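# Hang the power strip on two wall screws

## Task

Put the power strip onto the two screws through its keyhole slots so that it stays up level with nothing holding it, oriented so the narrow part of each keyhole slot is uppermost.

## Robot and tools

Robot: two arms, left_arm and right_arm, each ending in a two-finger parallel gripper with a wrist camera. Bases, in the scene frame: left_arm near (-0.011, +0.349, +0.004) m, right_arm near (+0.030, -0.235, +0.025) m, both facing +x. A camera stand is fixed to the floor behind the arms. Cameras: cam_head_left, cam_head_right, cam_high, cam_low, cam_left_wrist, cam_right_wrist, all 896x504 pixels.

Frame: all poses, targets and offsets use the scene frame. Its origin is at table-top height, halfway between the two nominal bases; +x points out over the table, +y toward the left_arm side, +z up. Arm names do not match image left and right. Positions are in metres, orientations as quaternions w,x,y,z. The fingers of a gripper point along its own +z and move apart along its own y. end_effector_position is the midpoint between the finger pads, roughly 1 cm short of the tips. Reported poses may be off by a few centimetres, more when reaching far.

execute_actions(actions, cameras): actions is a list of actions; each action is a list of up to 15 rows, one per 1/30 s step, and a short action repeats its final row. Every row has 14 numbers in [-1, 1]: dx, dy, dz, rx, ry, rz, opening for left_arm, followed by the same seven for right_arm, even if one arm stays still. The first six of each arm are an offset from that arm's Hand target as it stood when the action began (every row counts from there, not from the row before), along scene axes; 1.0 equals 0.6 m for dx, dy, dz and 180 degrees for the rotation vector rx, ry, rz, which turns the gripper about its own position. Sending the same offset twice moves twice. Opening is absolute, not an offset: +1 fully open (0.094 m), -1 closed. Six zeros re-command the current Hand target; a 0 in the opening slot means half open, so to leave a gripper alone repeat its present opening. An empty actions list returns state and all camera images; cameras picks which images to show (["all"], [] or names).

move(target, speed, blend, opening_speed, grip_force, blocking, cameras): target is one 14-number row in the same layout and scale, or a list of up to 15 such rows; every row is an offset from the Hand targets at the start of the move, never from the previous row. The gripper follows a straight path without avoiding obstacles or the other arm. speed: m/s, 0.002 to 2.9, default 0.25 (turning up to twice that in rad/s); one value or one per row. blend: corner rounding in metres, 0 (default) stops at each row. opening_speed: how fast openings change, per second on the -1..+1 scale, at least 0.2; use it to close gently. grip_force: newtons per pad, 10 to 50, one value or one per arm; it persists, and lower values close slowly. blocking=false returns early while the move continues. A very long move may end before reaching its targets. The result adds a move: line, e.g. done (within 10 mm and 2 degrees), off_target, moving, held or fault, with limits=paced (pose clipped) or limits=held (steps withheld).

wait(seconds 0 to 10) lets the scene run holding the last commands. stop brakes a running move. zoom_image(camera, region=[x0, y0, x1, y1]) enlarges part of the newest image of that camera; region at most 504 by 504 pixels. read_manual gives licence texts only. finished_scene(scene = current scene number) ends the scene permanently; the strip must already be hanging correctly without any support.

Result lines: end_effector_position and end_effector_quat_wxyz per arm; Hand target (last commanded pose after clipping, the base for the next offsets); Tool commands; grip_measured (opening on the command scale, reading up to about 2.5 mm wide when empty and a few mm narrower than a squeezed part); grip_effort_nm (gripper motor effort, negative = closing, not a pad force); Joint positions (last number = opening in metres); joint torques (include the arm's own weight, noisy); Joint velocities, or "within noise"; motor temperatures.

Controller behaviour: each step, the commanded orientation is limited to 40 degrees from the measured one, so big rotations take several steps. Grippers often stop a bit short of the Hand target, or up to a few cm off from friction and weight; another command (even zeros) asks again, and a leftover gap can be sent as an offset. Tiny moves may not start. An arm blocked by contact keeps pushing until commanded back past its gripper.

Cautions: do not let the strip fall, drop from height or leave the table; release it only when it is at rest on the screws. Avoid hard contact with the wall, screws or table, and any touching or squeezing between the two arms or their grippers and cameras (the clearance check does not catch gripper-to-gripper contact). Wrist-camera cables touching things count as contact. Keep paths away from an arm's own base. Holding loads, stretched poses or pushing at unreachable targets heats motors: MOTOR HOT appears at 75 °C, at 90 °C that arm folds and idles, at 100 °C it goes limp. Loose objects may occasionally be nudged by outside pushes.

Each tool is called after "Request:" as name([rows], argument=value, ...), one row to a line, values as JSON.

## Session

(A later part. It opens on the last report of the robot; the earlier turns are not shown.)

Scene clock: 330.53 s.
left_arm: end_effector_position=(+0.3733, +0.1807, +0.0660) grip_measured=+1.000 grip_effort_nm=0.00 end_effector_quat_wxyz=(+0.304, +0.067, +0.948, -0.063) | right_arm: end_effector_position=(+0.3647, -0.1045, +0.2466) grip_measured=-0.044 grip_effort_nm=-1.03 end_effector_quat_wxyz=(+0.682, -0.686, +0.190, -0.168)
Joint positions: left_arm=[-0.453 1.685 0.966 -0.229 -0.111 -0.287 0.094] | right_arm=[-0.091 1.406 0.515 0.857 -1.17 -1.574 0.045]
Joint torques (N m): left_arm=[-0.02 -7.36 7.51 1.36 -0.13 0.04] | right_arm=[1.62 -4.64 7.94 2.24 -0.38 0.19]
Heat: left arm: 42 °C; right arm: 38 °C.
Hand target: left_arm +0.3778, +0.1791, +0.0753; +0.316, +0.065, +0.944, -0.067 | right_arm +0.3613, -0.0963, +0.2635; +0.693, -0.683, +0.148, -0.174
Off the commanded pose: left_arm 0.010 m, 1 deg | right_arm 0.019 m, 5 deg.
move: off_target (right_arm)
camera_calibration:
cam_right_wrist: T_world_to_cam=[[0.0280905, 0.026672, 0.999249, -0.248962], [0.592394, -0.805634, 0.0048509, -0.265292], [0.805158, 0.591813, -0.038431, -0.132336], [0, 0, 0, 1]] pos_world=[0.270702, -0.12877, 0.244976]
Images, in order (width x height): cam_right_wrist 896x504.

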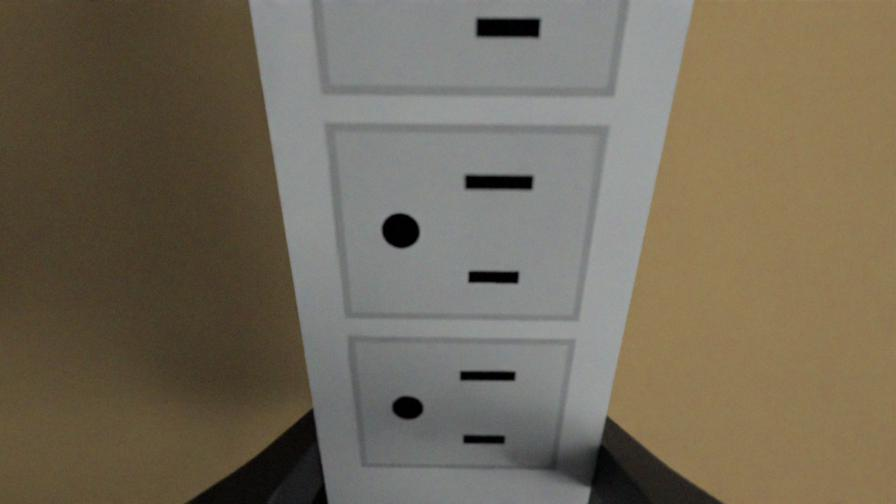

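Request:
move(target=[0,0,0,0,0,0,1, 0,0,0.0162,-0.0006,-0.0102,-0.0056,-0.25], speed=0.06, cameras=["cam_head_left", "cam_head_right", "cam_high"])

Request:
zoom_image(camera="cam_head_right", region=[376, 290, 420, 340])

Request:
zoom_image(camera="cam_head_right", region=[430, 225, 474, 275])

Request:
zoom_image(camera="cam_head_left", region=[376, 295, 420, 345])

Request:
zoom_image(camera="cam_head_left", region=[415, 225, 459, 275])

Request:
zoom_image(camera="cam_high", region=[325, 135, 405, 195])

Request:
zoom_image(camera="cam_high", region=[425, 175, 505, 255])

Scene clock: 333.17 s.
left_arm: end_effector_position=(+0.3733, +0.1807, +0.0660) grip_measured=+1.000 grip_effort_nm=0.00 end_effector_quat_wxyz=(+0.304, +0.067, +0.948, -0.063) | right_arm: end_effector_position=(+0.3673, -0.1053, +0.2479) grip_measured=-0.044 grip_effort_nm=-1.03 end_effector_quat_wxyz=(+0.681, -0.684, +0.192, -0.176)
Joint positions: left_arm=[-0.453 1.685 0.966 -0.229 -0.111 -0.287 0.094] | right_arm=[-0.089 1.406 0.515 0.867 -1.152 -1.571 0.045]
Joint torques (N m): left_arm=[-0.05 -7.38 7.5 1.36 -0.13 0.04] | right_arm=[1.76 -6.89 7.99 2.23 -0.36 0.22]
Heat: left arm: 42 °C; right arm: 38 °C.
Hand target: left_arm +0.3778, +0.1791, +0.0753; +0.316, +0.065, +0.944, -0.067 | right_arm +0.3613, -0.0963, +0.2733; +0.693, -0.680, +0.143, -0.192
Off the commanded pose: left_arm 0.010 m, 1 deg | right_arm 0.028 m, 6 deg.
move: off_target (right_arm)
Images, in order (width x height): cam_head_left 896x504, cam_head_right 896x504, cam_high 896x504.

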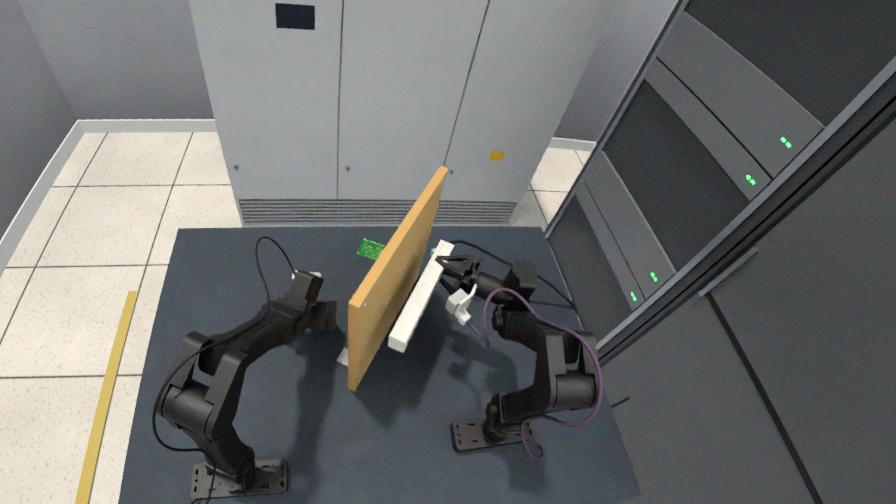

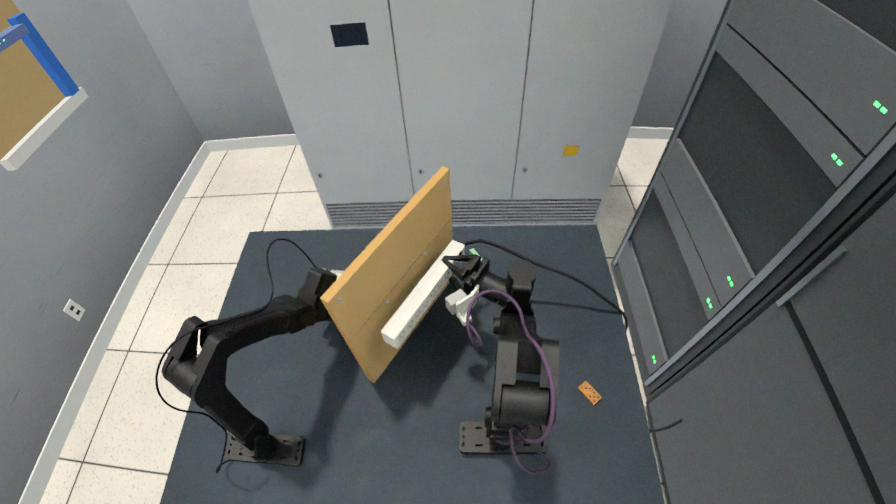

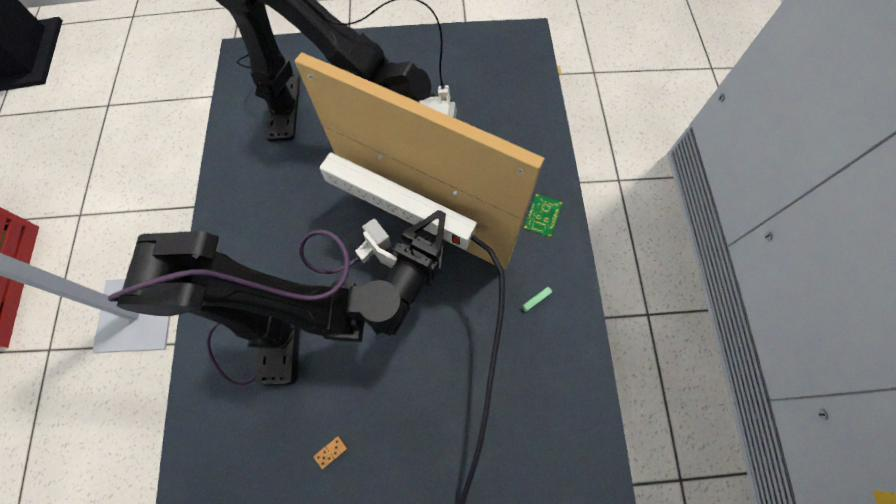

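Scaled by 10.080 from the camera's 896x504 image, which has a finer 1280x720 frame.

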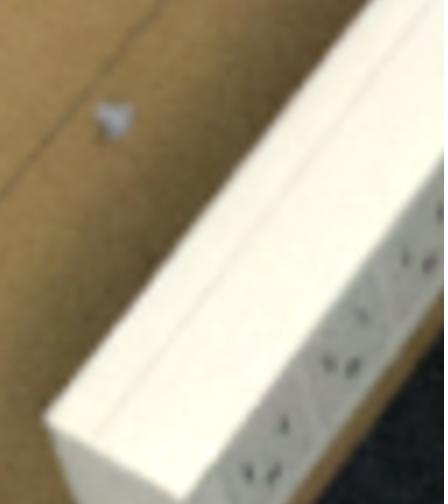

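Scaled by 10.080 from the camera's 896x504 image, which has a finer 1280x720 frame.

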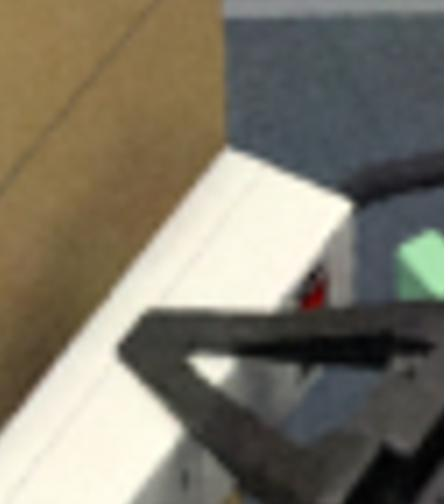

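Scaled by 10.080 from the camera's 896x504 image, which has a finer 1280x720 frame.

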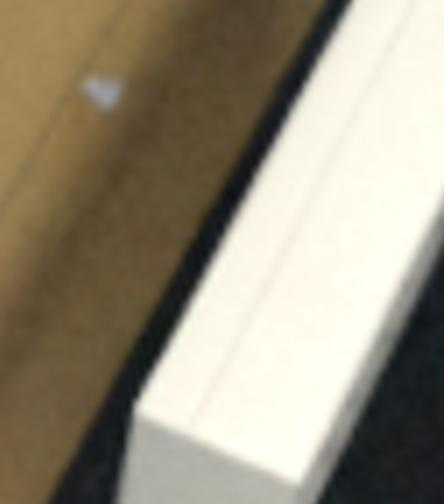

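Scaled by 10.080 from the camera's 896x504 image, which has a finer 1280x720 frame.

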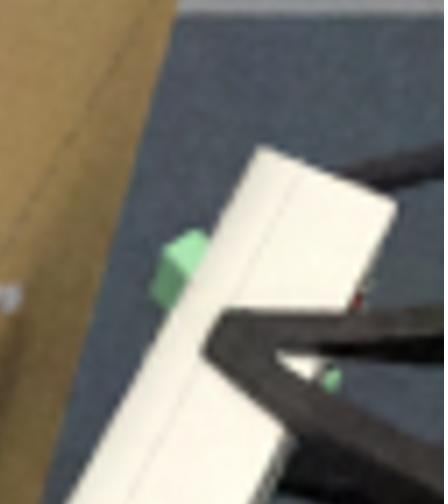

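Scaled by 6.300 from the camera's 896x504 image, which has a finer 1280x720 frame.

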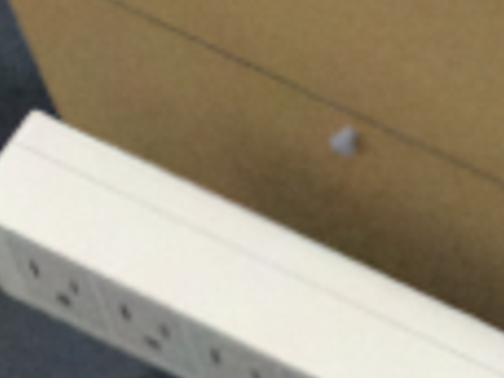

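Scaled by 6.300 from the camera's 896x504 image, which has a finer 1280x720 frame.

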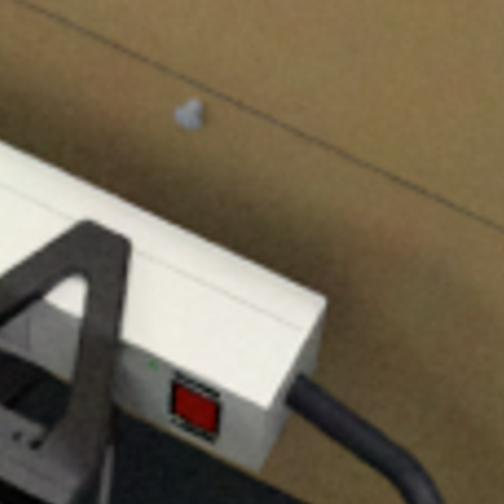

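Request:
move(target=[0,0,0,0,0,0,1, 0.0226,0.0251,0.0102,-0.0007,-0.0072,-0.0014,-0.25], speed=0.06, cameras=[])

Scene clock: 339.23 s.
left_arm: end_effector_position=(+0.3733, +0.1807, +0.0660) grip_measured=+1.000 grip_effort_nm=0.00 end_effector_quat_wxyz=(+0.304, +0.067, +0.948, -0.063) | right_arm: end_effector_position=(+0.3749, -0.0899, +0.2552) grip_measured=-0.044 grip_effort_nm=-1.03 end_effector_quat_wxyz=(+0.682, -0.683, +0.184, -0.185)
Joint positions: left_arm=[-0.453 1.685 0.966 -0.229 -0.111 -0.287 0.094] | right_arm=[-0.025 1.419 0.548 0.867 -1.088 -1.576 0.045]
Joint torques (N m): left_arm=[-0.03 -7.36 7.51 1.36 -0.13 0.03] | right_arm=[1.65 -4.79 9.74 2.26 -0.31 0.1]
Heat: left arm: 43 °C; right arm: 39 °C.
Hand target: left_arm +0.3778, +0.1791, +0.0753; +0.316, +0.065, +0.944, -0.067 | right_arm +0.3748, -0.0813, +0.2793; +0.694, -0.678, +0.136, -0.201
Off the commanded pose: left_arm 0.010 m, 1 deg | right_arm 0.026 m, 6 deg.
move: off_target (right_arm)
No camera images: "cameras" was empty.

Request:
move(target=[0,0,0,0,0,0,1, 0.0085,-0.005,0,0,0,0,-0.25], speed=0.05, cameras=[])

Scene clock: 340.83 s.
left_arm: end_effector_position=(+0.3733, +0.1807, +0.0660) grip_measured=+1.000 grip_effort_nm=0.00 end_effector_quat_wxyz=(+0.304, +0.067, +0.948, -0.063) | right_arm: end_effector_position=(+0.3801, -0.0902, +0.2546) grip_measured=-0.044 grip_effort_nm=-1.03 end_effector_quat_wxyz=(+0.681, -0.684, +0.184, -0.186)
Joint positions: left_arm=[-0.453 1.685 0.966 -0.229 -0.111 -0.287 0.094] | right_arm=[-0.025 1.441 0.566 0.867 -1.087 -1.58 0.045]
Joint torques (N m): left_arm=[-0.03 -7.36 7.5 1.35 -0.13 0.03] | right_arm=[0.57 -5.16 9.63 2.27 -0.42 0.11]
Heat: left arm: 43 °C; right arm: 39 °C.
Hand target: left_arm +0.3778, +0.1791, +0.0753; +0.316, +0.065, +0.944, -0.067 | right_arm +0.3800, -0.0843, +0.2793; +0.694, -0.678, +0.136, -0.201
Off the commanded pose: left_arm 0.010 m, 1 deg | right_arm 0.025 m, 6 deg.
move: off_target (right_arm)
No camera images: "cameras" was empty.

Request:
wait(seconds=0.1, cameras=["cam_head_left", "cam_head_right", "cam_high"])

Request:
zoom_image(camera="cam_head_right", region=[366, 285, 410, 335])

Request:
zoom_image(camera="cam_head_right", region=[415, 220, 459, 270])

Request:
zoom_image(camera="cam_head_left", region=[366, 290, 410, 340])

Request:
zoom_image(camera="cam_head_left", region=[405, 220, 449, 270])

Request:
zoom_image(camera="cam_high", region=[325, 130, 405, 190])

Request:
zoom_image(camera="cam_high", region=[425, 170, 505, 250])

Scene clock: 341.93 s.
left_arm: end_effector_position=(+0.3733, +0.1807, +0.0660) grip_measured=+1.000 grip_effort_nm=0.00 end_effector_quat_wxyz=(+0.304, +0.067, +0.948, -0.063) | right_arm: end_effector_position=(+0.3801, -0.0902, +0.2546) grip_measured=-0.044 grip_effort_nm=-1.03 end_effector_quat_wxyz=(+0.681, -0.684, +0.184, -0.186)
Joint positions: left_arm=[-0.453 1.685 0.966 -0.229 -0.111 -0.287 0.094] | right_arm=[-0.025 1.441 0.566 0.867 -1.087 -1.58 0.045]
Joint torques (N m): left_arm=[-0.03 -7.38 7.49 1.36 -0.13 0.04] | right_arm=[0.36 -5.23 9.73 2.21 -0.39 0.11]
Heat: left arm: 43 °C; right arm: 39 °C.
Hand target: left_arm +0.3778, +0.1791, +0.0753; +0.316, +0.065, +0.944, -0.067 | right_arm +0.3800, -0.0843, +0.2793; +0.694, -0.678, +0.136, -0.201
Tool commands: left_gripper/opening=+1.0 right_gripper/opening=-0.25
Off the commanded pose: left_arm 0.010 m, 1 deg | right_arm 0.025 m, 6 deg.
wait: 0.10 s; at rest from the start
Images, in order (width x height): cam_head_left 896x504, cam_head_right 896x504, cam_high 896x504.

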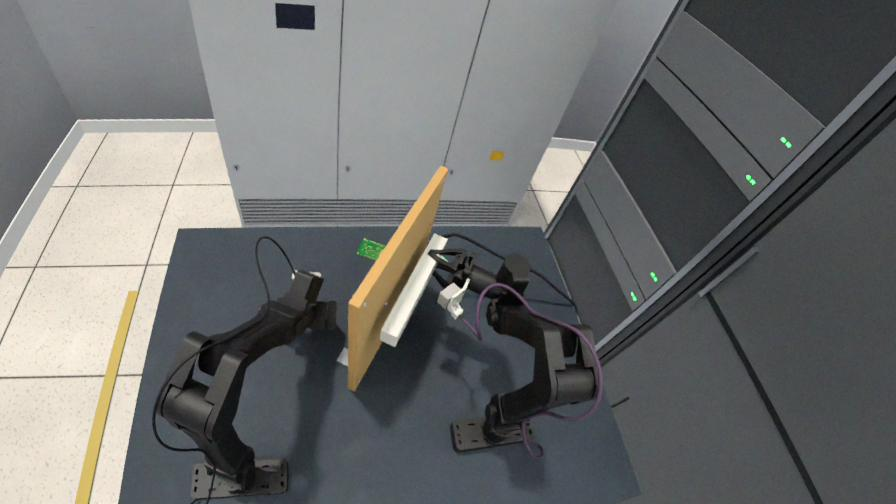

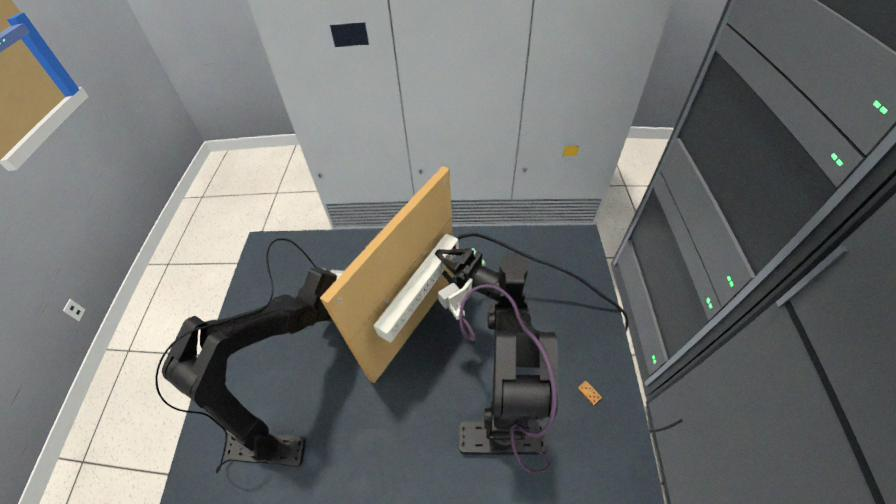

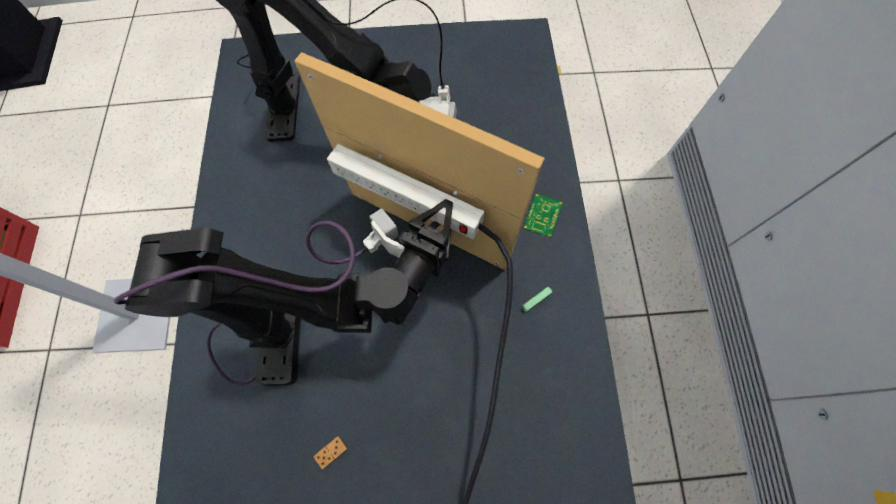

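Scaled by 10.080 from the camera's 896x504 image, which has a finer 1280x720 frame.

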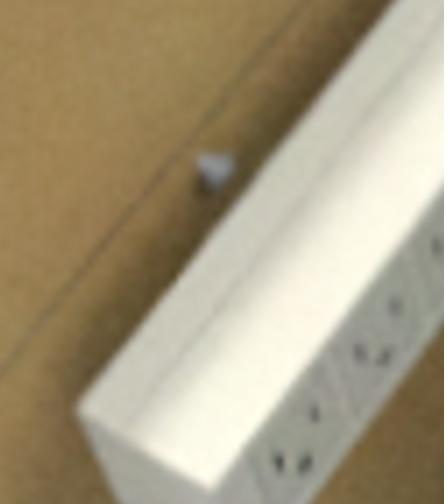

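Scaled by 10.080 from the camera's 896x504 image, which has a finer 1280x720 frame.

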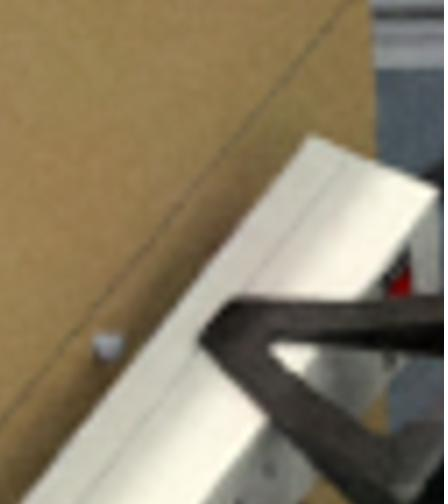

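Scaled by 10.080 from the camera's 896x504 image, which has a finer 1280x720 frame.

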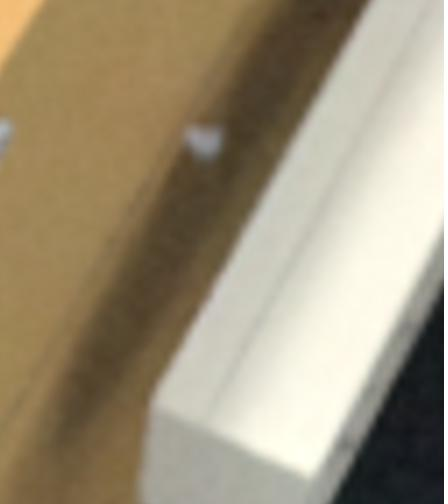

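Scaled by 10.080 from the camera's 896x504 image, which has a finer 1280x720 frame.

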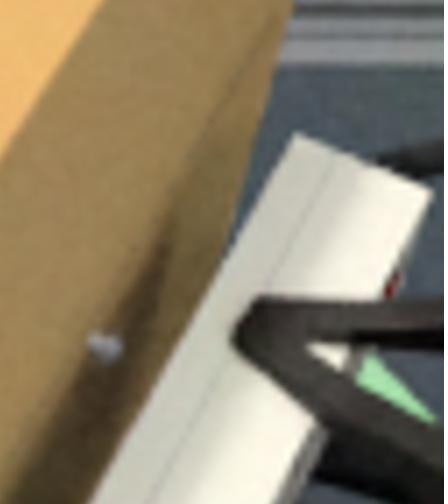

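Scaled by 6.300 from the camera's 896x504 image, which has a finer 1280x720 frame.

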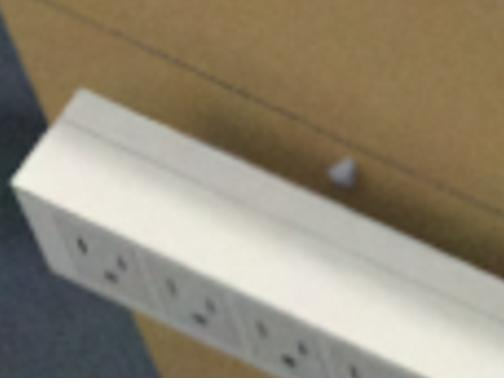

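Scaled by 6.300 from the camera's 896x504 image, which has a finer 1280x720 frame.

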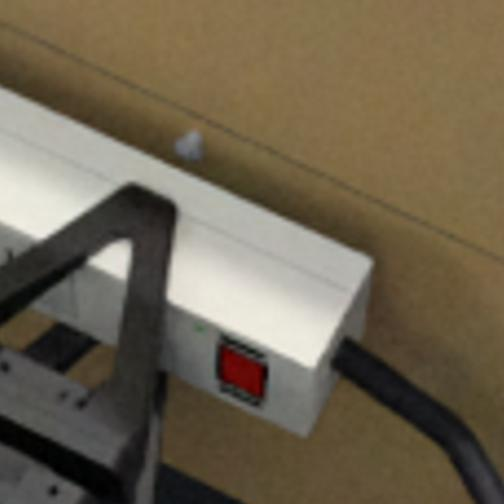

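Request:
move(target=[0,0,0,0,0,0,1, 0.0158,0.0236,0.0007,0,0,0,-0.25], speed=0.04, cameras=[])

Scene clock: 345.97 s.
left_arm: end_effector_position=(+0.3733, +0.1807, +0.0660) grip_measured=+1.000 grip_effort_nm=0.00 end_effector_quat_wxyz=(+0.304, +0.067, +0.948, -0.063) | right_arm: end_effector_position=(+0.3888, -0.0786, +0.2555) grip_measured=-0.044 grip_effort_nm=-1.03 end_effector_quat_wxyz=(+0.681, -0.685, +0.181, -0.185)
Joint positions: left_arm=[-0.453 1.685 0.966 -0.229 -0.111 -0.287 0.094] | right_arm=[0.018 1.476 0.601 0.867 -1.049 -1.585 0.045]
Joint torques (N m): left_arm=[-0.03 -7.36 7.5 1.36 -0.13 0.03] | right_arm=[1.46 -5.37 9.8 2.24 -0.28 0.13]
Heat: left arm: 43 °C; right arm: 39 °C.
Hand target: left_arm +0.3778, +0.1791, +0.0753; +0.316, +0.065, +0.944, -0.067 | right_arm +0.3894, -0.0701, +0.2798; +0.694, -0.678, +0.136, -0.201
Off the commanded pose: left_arm 0.010 m, 1 deg | right_arm 0.026 m, 6 deg.
move: off_target (right_arm)
No camera images: "cameras" was empty.

Request:
move(target=[0,0,0,0,0,0,1, 0.0033,0.0057,0,0,0,0,-0.25], speed=0.03, cameras=["cam_head_left", "cam_head_right", "cam_high"])

Request:
zoom_image(camera="cam_head_right", region=[360, 220, 460, 340])

Request:
zoom_image(camera="cam_high", region=[325, 120, 505, 250])

Request:
zoom_image(camera="cam_head_left", region=[360, 220, 460, 340])

Scene clock: 347.57 s.
left_arm: end_effector_position=(+0.3733, +0.1807, +0.0660) grip_measured=+1.000 grip_effort_nm=0.00 end_effector_quat_wxyz=(+0.304, +0.067, +0.948, -0.063) | right_arm: end_effector_position=(+0.3897, -0.0773, +0.2556) grip_measured=-0.044 grip_effort_nm=-1.03 end_effector_quat_wxyz=(+0.680, -0.685, +0.181, -0.187)
Joint positions: left_arm=[-0.453 1.685 0.966 -0.229 -0.111 -0.287 0.094] | right_arm=[0.024 1.478 0.603 0.867 -1.04 -1.588 0.045]
Joint torques (N m): left_arm=[-0.03 -7.36 7.5 1.36 -0.13 0.04] | right_arm=[1.92 -5.19 10.22 2.27 -0.2 0.07]
Heat: left arm: 43 °C; right arm: 39 °C.
Hand target: left_arm +0.3778, +0.1791, +0.0753; +0.316, +0.065, +0.944, -0.067 | right_arm +0.3914, -0.0666, +0.2799; +0.694, -0.678, +0.136, -0.201
Off the commanded pose: left_arm 0.010 m, 1 deg | right_arm 0.026 m, 6 deg.
move: off_target (right_arm)
Images, in order (width x height): cam_head_left 896x504, cam_head_right 896x504, cam_high 896x504.

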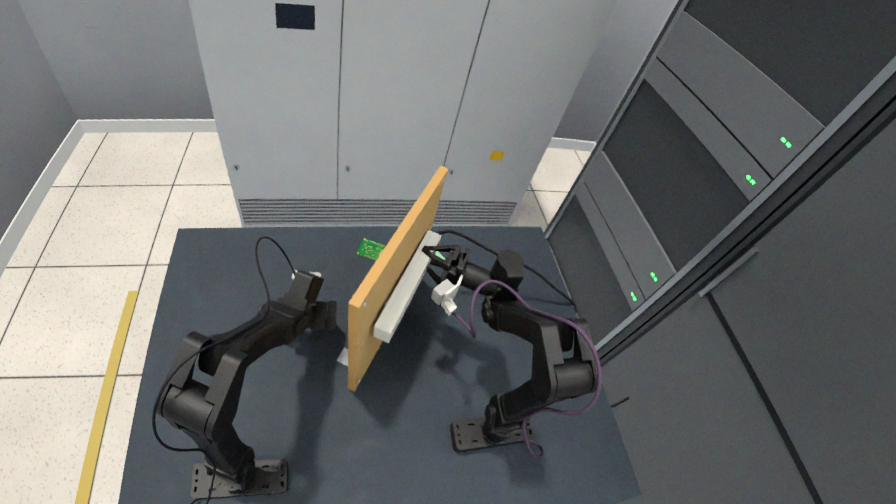

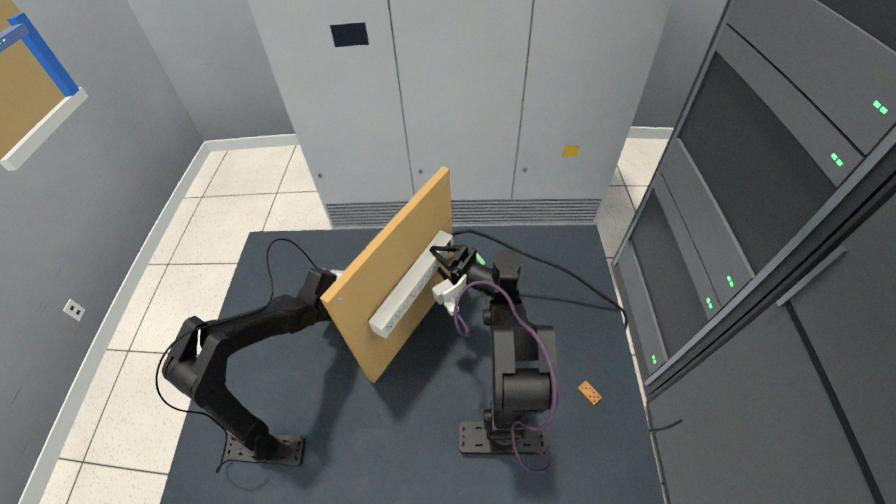

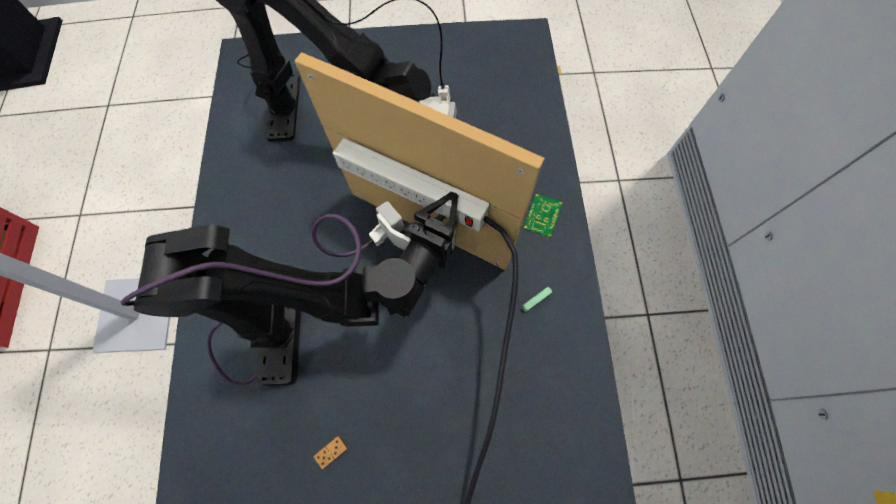

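Scaled by 4.200 from the camera's 896x504 image, which has a finer 1280x720 frame.

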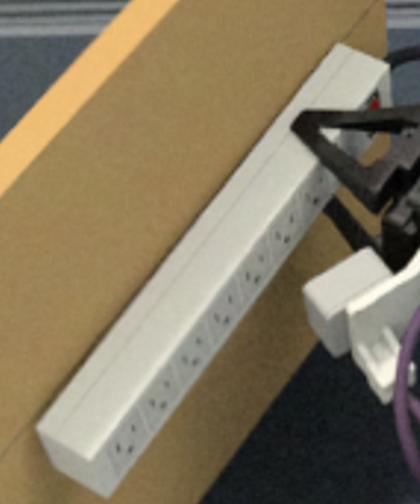

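Scaled by 2.800 from the camera's 896x504 image, which has a finer 1280x720 frame.

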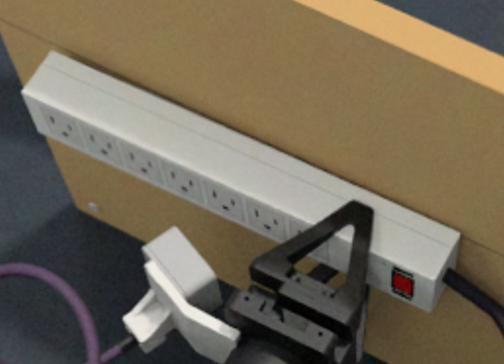

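Scaled by 4.200 from the camera's 896x504 image, which has a finer 1280x720 frame.

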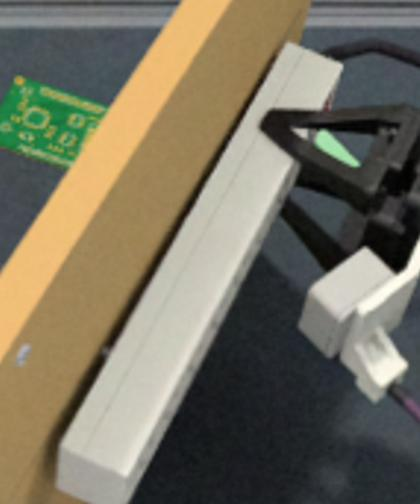

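Request:
move(target=[0,0,0,0,0,0,1, 0.0033,0.0057,0,0,0,0,-0.25], speed=0.03, cameras=[])

Scene clock: 348.97 s.
left_arm: end_effector_position=(+0.3733, +0.1807, +0.0660) grip_measured=+1.000 grip_effort_nm=0.00 end_effector_quat_wxyz=(+0.304, +0.067, +0.948, -0.063) | right_arm: end_effector_position=(+0.3899, -0.0772, +0.2555) grip_measured=-0.044 grip_effort_nm=-1.03 end_effector_quat_wxyz=(+0.681, -0.685, +0.180, -0.187)
Joint positions: left_arm=[-0.453 1.685 0.966 -0.229 -0.111 -0.287 0.094] | right_arm=[0.024 1.48 0.604 0.869 -1.041 -1.588 0.045]
Joint torques (N m): left_arm=[-0.02 -7.38 7.5 1.36 -0.13 0.03] | right_arm=[3.08 -4.49 10.59 2.25 -0.17 0.12]
Heat: left arm: 43 °C; right arm: 40 °C.
Hand target: left_arm +0.3778, +0.1791, +0.0753; +0.316, +0.065, +0.944, -0.067 | right_arm +0.3933, -0.0633, +0.2798; +0.694, -0.678, +0.136, -0.201
Off the commanded pose: left_arm 0.010 m, 1 deg | right_arm 0.028 m, 6 deg.
move: off_target (right_arm)
No camera images: "cameras" was empty.

Request:
move(target=[0,0,0,0,0,0,1, 0,0,0.005,0,0,0,-0.25], speed=0.02, cameras=[])

Scene clock: 350.10 s.
left_arm: end_effector_position=(+0.3733, +0.1807, +0.0660) grip_measured=+1.000 grip_effort_nm=0.00 end_effector_quat_wxyz=(+0.304, +0.067, +0.948, -0.063) | right_arm: end_effector_position=(+0.3899, -0.0772, +0.2558) grip_measured=-0.044 grip_effort_nm=-1.03 end_effector_quat_wxyz=(+0.681, -0.685, +0.180, -0.187)
Joint positions: left_arm=[-0.453 1.685 0.966 -0.229 -0.111 -0.287 0.094] | right_arm=[0.024 1.48 0.605 0.869 -1.042 -1.588 0.045]
Joint torques (N m): left_arm=[-0.02 -7.36 7.5 1.36 -0.13 0.04] | right_arm=[3.08 -5.3 11.08 2.12 -0.15 0.1]
Heat: left arm: 43 °C; right arm: 40 °C.
Hand target: left_arm +0.3778, +0.1791, +0.0753; +0.316, +0.065, +0.944, -0.067 | right_arm +0.3934, -0.0633, +0.2829; +0.694, -0.678, +0.136, -0.201
Off the commanded pose: left_arm 0.010 m, 1 deg | right_arm 0.031 m, 6 deg.
move: off_target (right_arm)
No camera images: "cameras" was empty.

Request:
move(target=[0,0,0,0,0,0,1, 0,0,0.005,0,0,0,-0.25], speed=0.02, cameras=[])

Scene clock: 357.97 s.
left_arm: end_effector_position=(+0.3733, +0.1807, +0.0660) grip_measured=+1.000 grip_effort_nm=0.00 end_effector_quat_wxyz=(+0.304, +0.067, +0.948, -0.063) | right_arm: end_effector_position=(+0.3899, -0.0770, +0.2558) grip_measured=-0.044 grip_effort_nm=-1.03 end_effector_quat_wxyz=(+0.681, -0.685, +0.180, -0.186)
Joint positions: left_arm=[-0.453 1.685 0.966 -0.229 -0.111 -0.287 0.094] | right_arm=[0.024 1.48 0.607 0.865 -1.044 -1.588 0.045]
Joint torques (N m): left_arm=[-0.03 -7.36 7.5 1.36 -0.13 0.03] | right_arm=[2.97 -6.16 11.47 2.05 -0.11 0.12]
Heat: left arm: 43 °C; right arm: 42 °C.
Hand target: left_arm +0.3778, +0.1791, +0.0753; +0.316, +0.065, +0.944, -0.067 | right_arm +0.3933, -0.0633, +0.2859; +0.694, -0.678, +0.136, -0.201
Off the commanded pose: left_arm 0.010 m, 1 deg | right_arm 0.033 m, 6 deg.
move: off_target (right_arm)
No camera images: "cameras" was empty.

Request:
move(target=[0,0,0,0,0,0,1, 0,0,0.005,0,0,0,-0.25], speed=0.02, cameras=[])

Scene clock: 359.30 s.
left_arm: end_effector_position=(+0.3733, +0.1807, +0.0660) grip_measured=+1.000 grip_effort_nm=0.00 end_effector_quat_wxyz=(+0.304, +0.067, +0.948, -0.063) | right_arm: end_effector_position=(+0.3902, -0.0771, +0.2559) grip_measured=-0.044 grip_effort_nm=-1.03 end_effector_quat_wxyz=(+0.680, -0.686, +0.181, -0.182)
Joint positions: left_arm=[-0.453 1.685 0.966 -0.229 -0.111 -0.287 0.094] | right_arm=[0.022 1.48 0.612 0.852 -1.049 -1.588 0.045]
Joint torques (N m): left_arm=[-0.03 -7.36 7.5 1.36 -0.13 0.03] | right_arm=[3.21 -6.67 11.64 1.98 -0.01 0.15]
Heat: left arm: 43 °C; right arm: 42 °C.
Hand target: left_arm +0.3778, +0.1791, +0.0753; +0.316, +0.065, +0.944, -0.067 | right_arm +0.3933, -0.0632, +0.2889; +0.694, -0.678, +0.136, -0.201
Off the commanded pose: left_arm 0.010 m, 1 deg | right_arm 0.036 m, 6 deg.
move: off_target (right_arm)
No camera images: "cameras" was empty.

Request:
wait(seconds=0.1, cameras=["cam_head_left", "cam_head_right", "cam_high", "cam_right_wrist"])

Request:
zoom_image(camera="cam_head_right", region=[360, 280, 404, 330])

Request:
zoom_image(camera="cam_head_right", region=[410, 215, 454, 265])

Request:
zoom_image(camera="cam_head_left", region=[360, 285, 404, 335])

Request:
zoom_image(camera="cam_head_left", region=[400, 215, 444, 265])

Request:
zoom_image(camera="cam_high", region=[325, 125, 405, 185])

Request:
zoom_image(camera="cam_high", region=[425, 165, 505, 245])

Scene clock: 360.53 s.
left_arm: end_effector_position=(+0.3733, +0.1807, +0.0660) grip_measured=+1.000 grip_effort_nm=0.01 end_effector_quat_wxyz=(+0.304, +0.067, +0.948, -0.063) | right_arm: end_effector_position=(+0.3902, -0.0771, +0.2558) grip_measured=-0.044 grip_effort_nm=-1.03 end_effector_quat_wxyz=(+0.680, -0.686, +0.181, -0.182)
Joint positions: left_arm=[-0.453 1.685 0.966 -0.229 -0.111 -0.287 0.094] | right_arm=[0.022 1.48 0.612 0.852 -1.049 -1.588 0.045]
Joint torques (N m): left_arm=[-0.02 -7.36 7.51 1.36 -0.13 0.04] | right_arm=[3.15 -6.61 11.48 2.05 -0.08 0.11]
Heat: left arm: 43 °C; right arm: 42 °C.
Hand target: left_arm +0.3778, +0.1791, +0.0753; +0.316, +0.065, +0.944, -0.067 | right_arm +0.3933, -0.0632, +0.2889; +0.694, -0.678, +0.136, -0.201
Tool commands: left_gripper/opening=+1.0 right_gripper/opening=-0.25
Off the commanded pose: left_arm 0.010 m, 1 deg | right_arm 0.036 m, 6 deg.
wait: 0.10 s; at rest from the start
camera_calibration:
cam_right_wrist: T_world_to_cam=[[-0.000803148, 0.0373381, 0.999302, -0.24757], [0.585542, -0.810059, 0.0307378, -0.262686], [0.810641, 0.585159, -0.0212125, -0.175735], [0, 0, 0, 1]] pos_world=[0.296074, -0.100714, 0.251744]
Images, in order (width x height): cam_head_left 896x504, cam_head_right 896x504, cam_high 896x504, cam_right_wrist 896x504.

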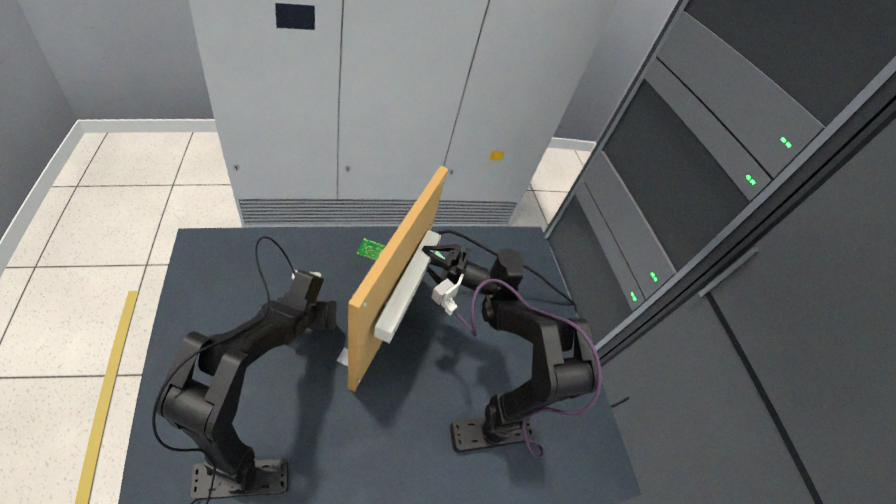

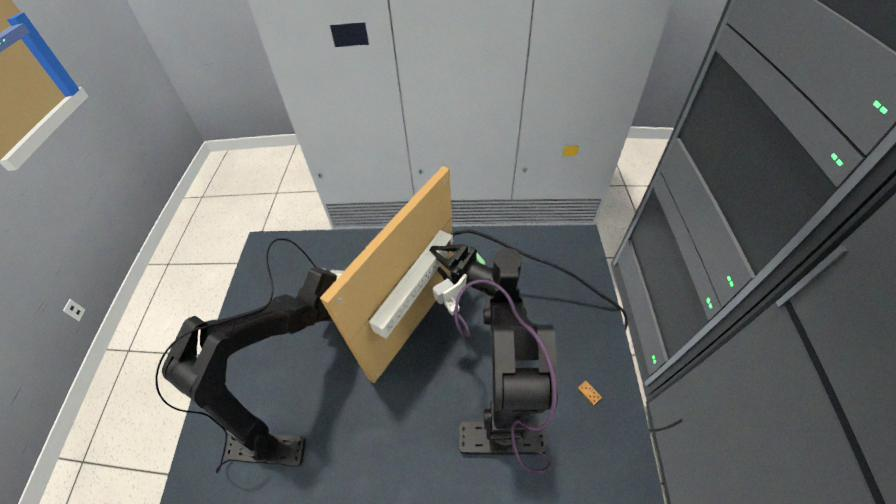

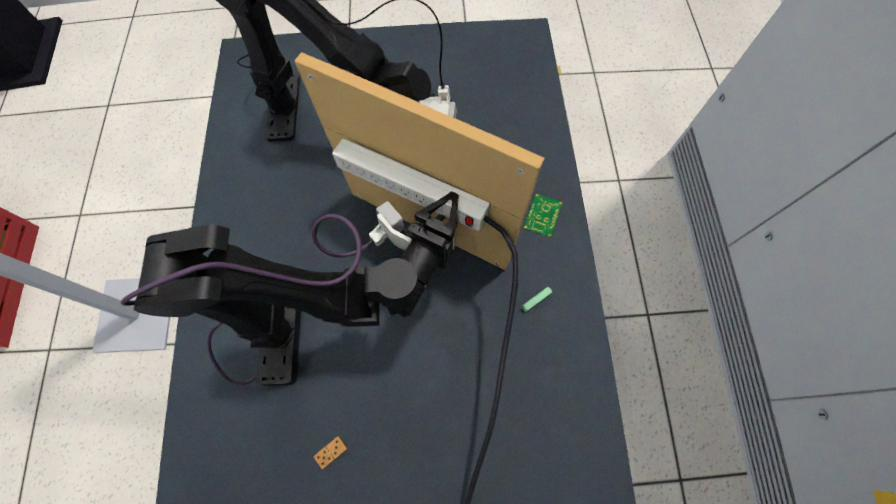

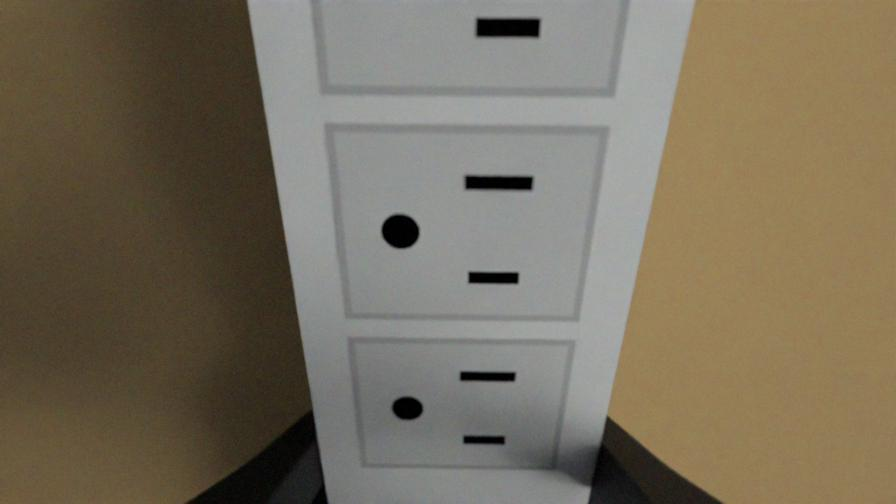

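Scaled by 10.080 from the camera's 896x504 image, which has a finer 1280x720 frame.

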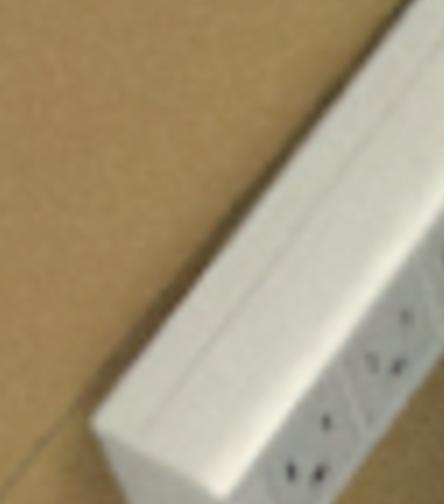

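Scaled by 10.080 from the camera's 896x504 image, which has a finer 1280x720 frame.

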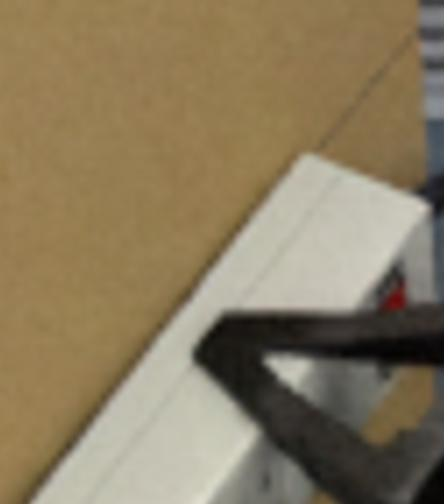

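Scaled by 10.080 from the camera's 896x504 image, which has a finer 1280x720 frame.

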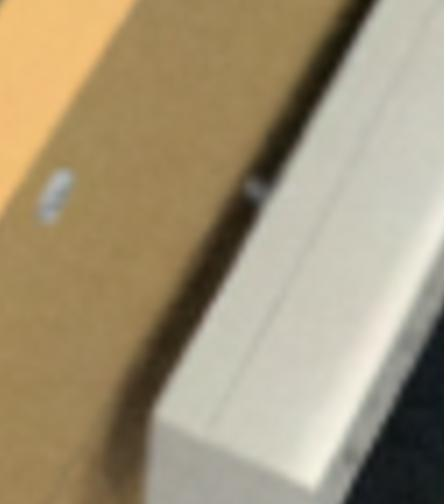

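Scaled by 10.080 from the camera's 896x504 image, which has a finer 1280x720 frame.

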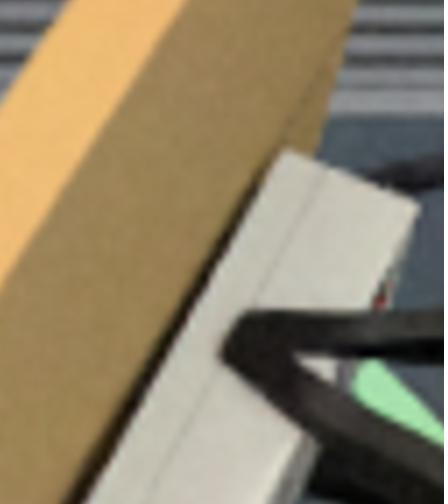

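Scaled by 6.300 from the camera's 896x504 image, which has a finer 1280x720 frame.

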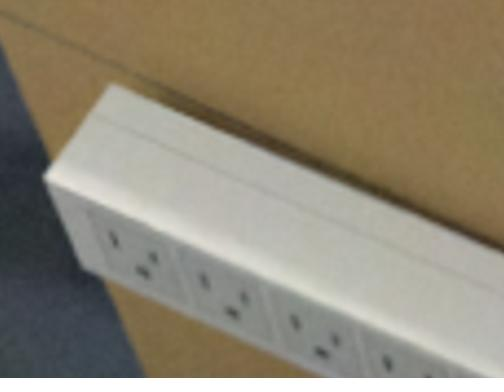

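Scaled by 6.300 from the camera's 896x504 image, which has a finer 1280x720 frame.

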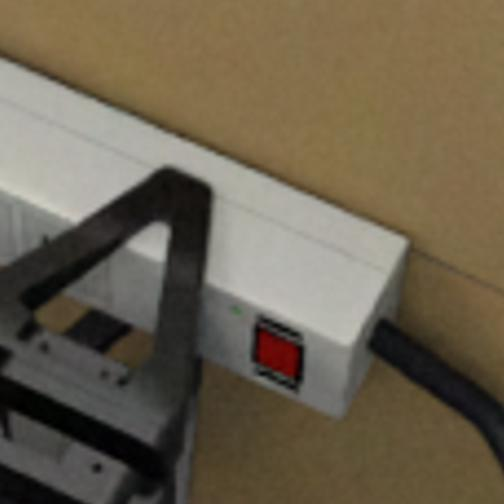

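Request:
move(target=[0,0,0,0,0,0,1, -0.0095,-0.0177,-0.01,0.0012,0.002,-0.0067,-0.25], speed=0.05, cameras=[])

Scene clock: 365.90 s.
left_arm: end_effector_position=(+0.3733, +0.1807, +0.0660) grip_measured=+1.000 grip_effort_nm=0.00 end_effector_quat_wxyz=(+0.304, +0.067, +0.948, -0.063) | right_arm: end_effector_position=(+0.3901, -0.0775, +0.2558) grip_measured=-0.044 grip_effort_nm=-1.03 end_effector_quat_wxyz=(+0.681, -0.686, +0.181, -0.182)
Joint positions: left_arm=[-0.453 1.685 0.966 -0.229 -0.111 -0.287 0.094] | right_arm=[0.02 1.48 0.612 0.852 -1.052 -1.587 0.045]
Joint torques (N m): left_arm=[-0.03 -7.36 7.5 1.36 -0.13 0.03] | right_arm=[0.62 -8.1 7.98 2.23 -0.1 0.18]
Heat: left arm: 43 °C; right arm: 41 °C.
Hand target: left_arm +0.3778, +0.1791, +0.0753; +0.316, +0.065, +0.944, -0.067 | right_arm +0.3876, -0.0738, +0.2829; +0.692, -0.676, +0.146, -0.206
Off the commanded pose: left_arm 0.010 m, 1 deg | right_arm 0.027 m, 5 deg.
move: off_target (right_arm)
No camera images: "cameras" was empty.

Request:
move(target=[0,0,0,0,0,0,1, -0.0084,-0.0144,0,0,0,0,-0.25], speed=0.05, cameras=[])

Scene clock: 367.37 s.
left_arm: end_effector_position=(+0.3733, +0.1807, +0.0660) grip_measured=+1.000 grip_effort_nm=0.00 end_effector_quat_wxyz=(+0.304, +0.067, +0.948, -0.063) | right_arm: end_effector_position=(+0.3925, -0.0861, +0.2589) grip_measured=-0.044 grip_effort_nm=-1.03 end_effector_quat_wxyz=(+0.679, -0.683, +0.186, -0.192)
Joint positions: left_arm=[-0.453 1.685 0.966 -0.229 -0.111 -0.287 0.094] | right_arm=[-0.004 1.47 0.612 0.852 -1.053 -1.587 0.045]
Joint torques (N m): left_arm=[-0.02 -7.36 7.5 1.36 -0.13 0.04] | right_arm=[0.21 -8.91 6.58 2.26 -0.41 0.18]
Heat: left arm: 43 °C; right arm: 41 °C.
Hand target: left_arm +0.3778, +0.1791, +0.0753; +0.316, +0.065, +0.944, -0.067 | right_arm +0.3826, -0.0825, +0.2828; +0.692, -0.676, +0.146, -0.206
Off the commanded pose: left_arm 0.010 m, 1 deg | right_arm 0.026 m, 5 deg.
move: off_target (right_arm)
No camera images: "cameras" was empty.

Request:
move(target=[0,0,0,0,0,0,1, -0.0316,-0.0288,-0.0033,0.0021,0.0036,-0.0022,-0.25], speed=0.08, cameras=[])

Scene clock: 371.20 s.
left_arm: end_effector_position=(+0.3733, +0.1807, +0.0660) grip_measured=+1.000 grip_effort_nm=0.00 end_effector_quat_wxyz=(+0.304, +0.067, +0.948, -0.063) | right_arm: end_effector_position=(+0.3725, -0.1016, +0.2652) grip_measured=-0.044 grip_effort_nm=-1.03 end_effector_quat_wxyz=(+0.684, -0.680, +0.179, -0.195)
Joint positions: left_arm=[-0.453 1.685 0.966 -0.229 -0.111 -0.287 0.094] | right_arm=[-0.07 1.39 0.552 0.866 -1.125 -1.566 0.045]
Joint torques (N m): left_arm=[-0.03 -7.36 7.49 1.36 -0.13 0.04] | right_arm=[-0.02 -7.58 5.41 2.13 -0.31 0.29]
Heat: left arm: 43 °C; right arm: 41 °C.
Hand target: left_arm +0.3778, +0.1791, +0.0753; +0.316, +0.065, +0.944, -0.067 | right_arm +0.3637, -0.0998, +0.2809; +0.693, -0.674, +0.153, -0.204
Off the commanded pose: left_arm 0.010 m, 1 deg | right_arm 0.018 m, 3 deg.
move: off_target (right_arm)
No camera images: "cameras" was empty.

Request:
move(target=[0,0,0,0,0,0,1, 0.0187,0.0219,-0.0115,0.0008,0.0083,-0.0017,-0.25], speed=0.05, cameras=[])

Scene clock: 373.53 s.
left_arm: end_effector_position=(+0.3733, +0.1807, +0.0660) grip_measured=+1.000 grip_effort_nm=0.00 end_effector_quat_wxyz=(+0.304, +0.067, +0.948, -0.063) | right_arm: end_effector_position=(+0.3752, -0.0912, +0.2612) grip_measured=-0.044 grip_effort_nm=-1.03 end_effector_quat_wxyz=(+0.683, -0.680, +0.184, -0.191)
Joint positions: left_arm=[-0.453 1.685 0.966 -0.229 -0.111 -0.287 0.094] | right_arm=[-0.027 1.404 0.552 0.866 -1.081 -1.566 0.045]
Joint torques (N m): left_arm=[-0.05 -7.36 7.49 1.36 -0.13 0.04] | right_arm=[0.84 -4.67 7.61 2.09 -0.06 0.19]
Heat: left arm: 43 °C; right arm: 40 °C.
Hand target: left_arm +0.3778, +0.1791, +0.0753; +0.316, +0.065, +0.944, -0.067 | right_arm +0.3748, -0.0866, +0.2739; +0.691, -0.676, +0.164, -0.197
Off the commanded pose: left_arm 0.010 m, 1 deg | right_arm 0.014 m, 3 deg.
move: off_target (right_arm)
No camera images: "cameras" was empty.


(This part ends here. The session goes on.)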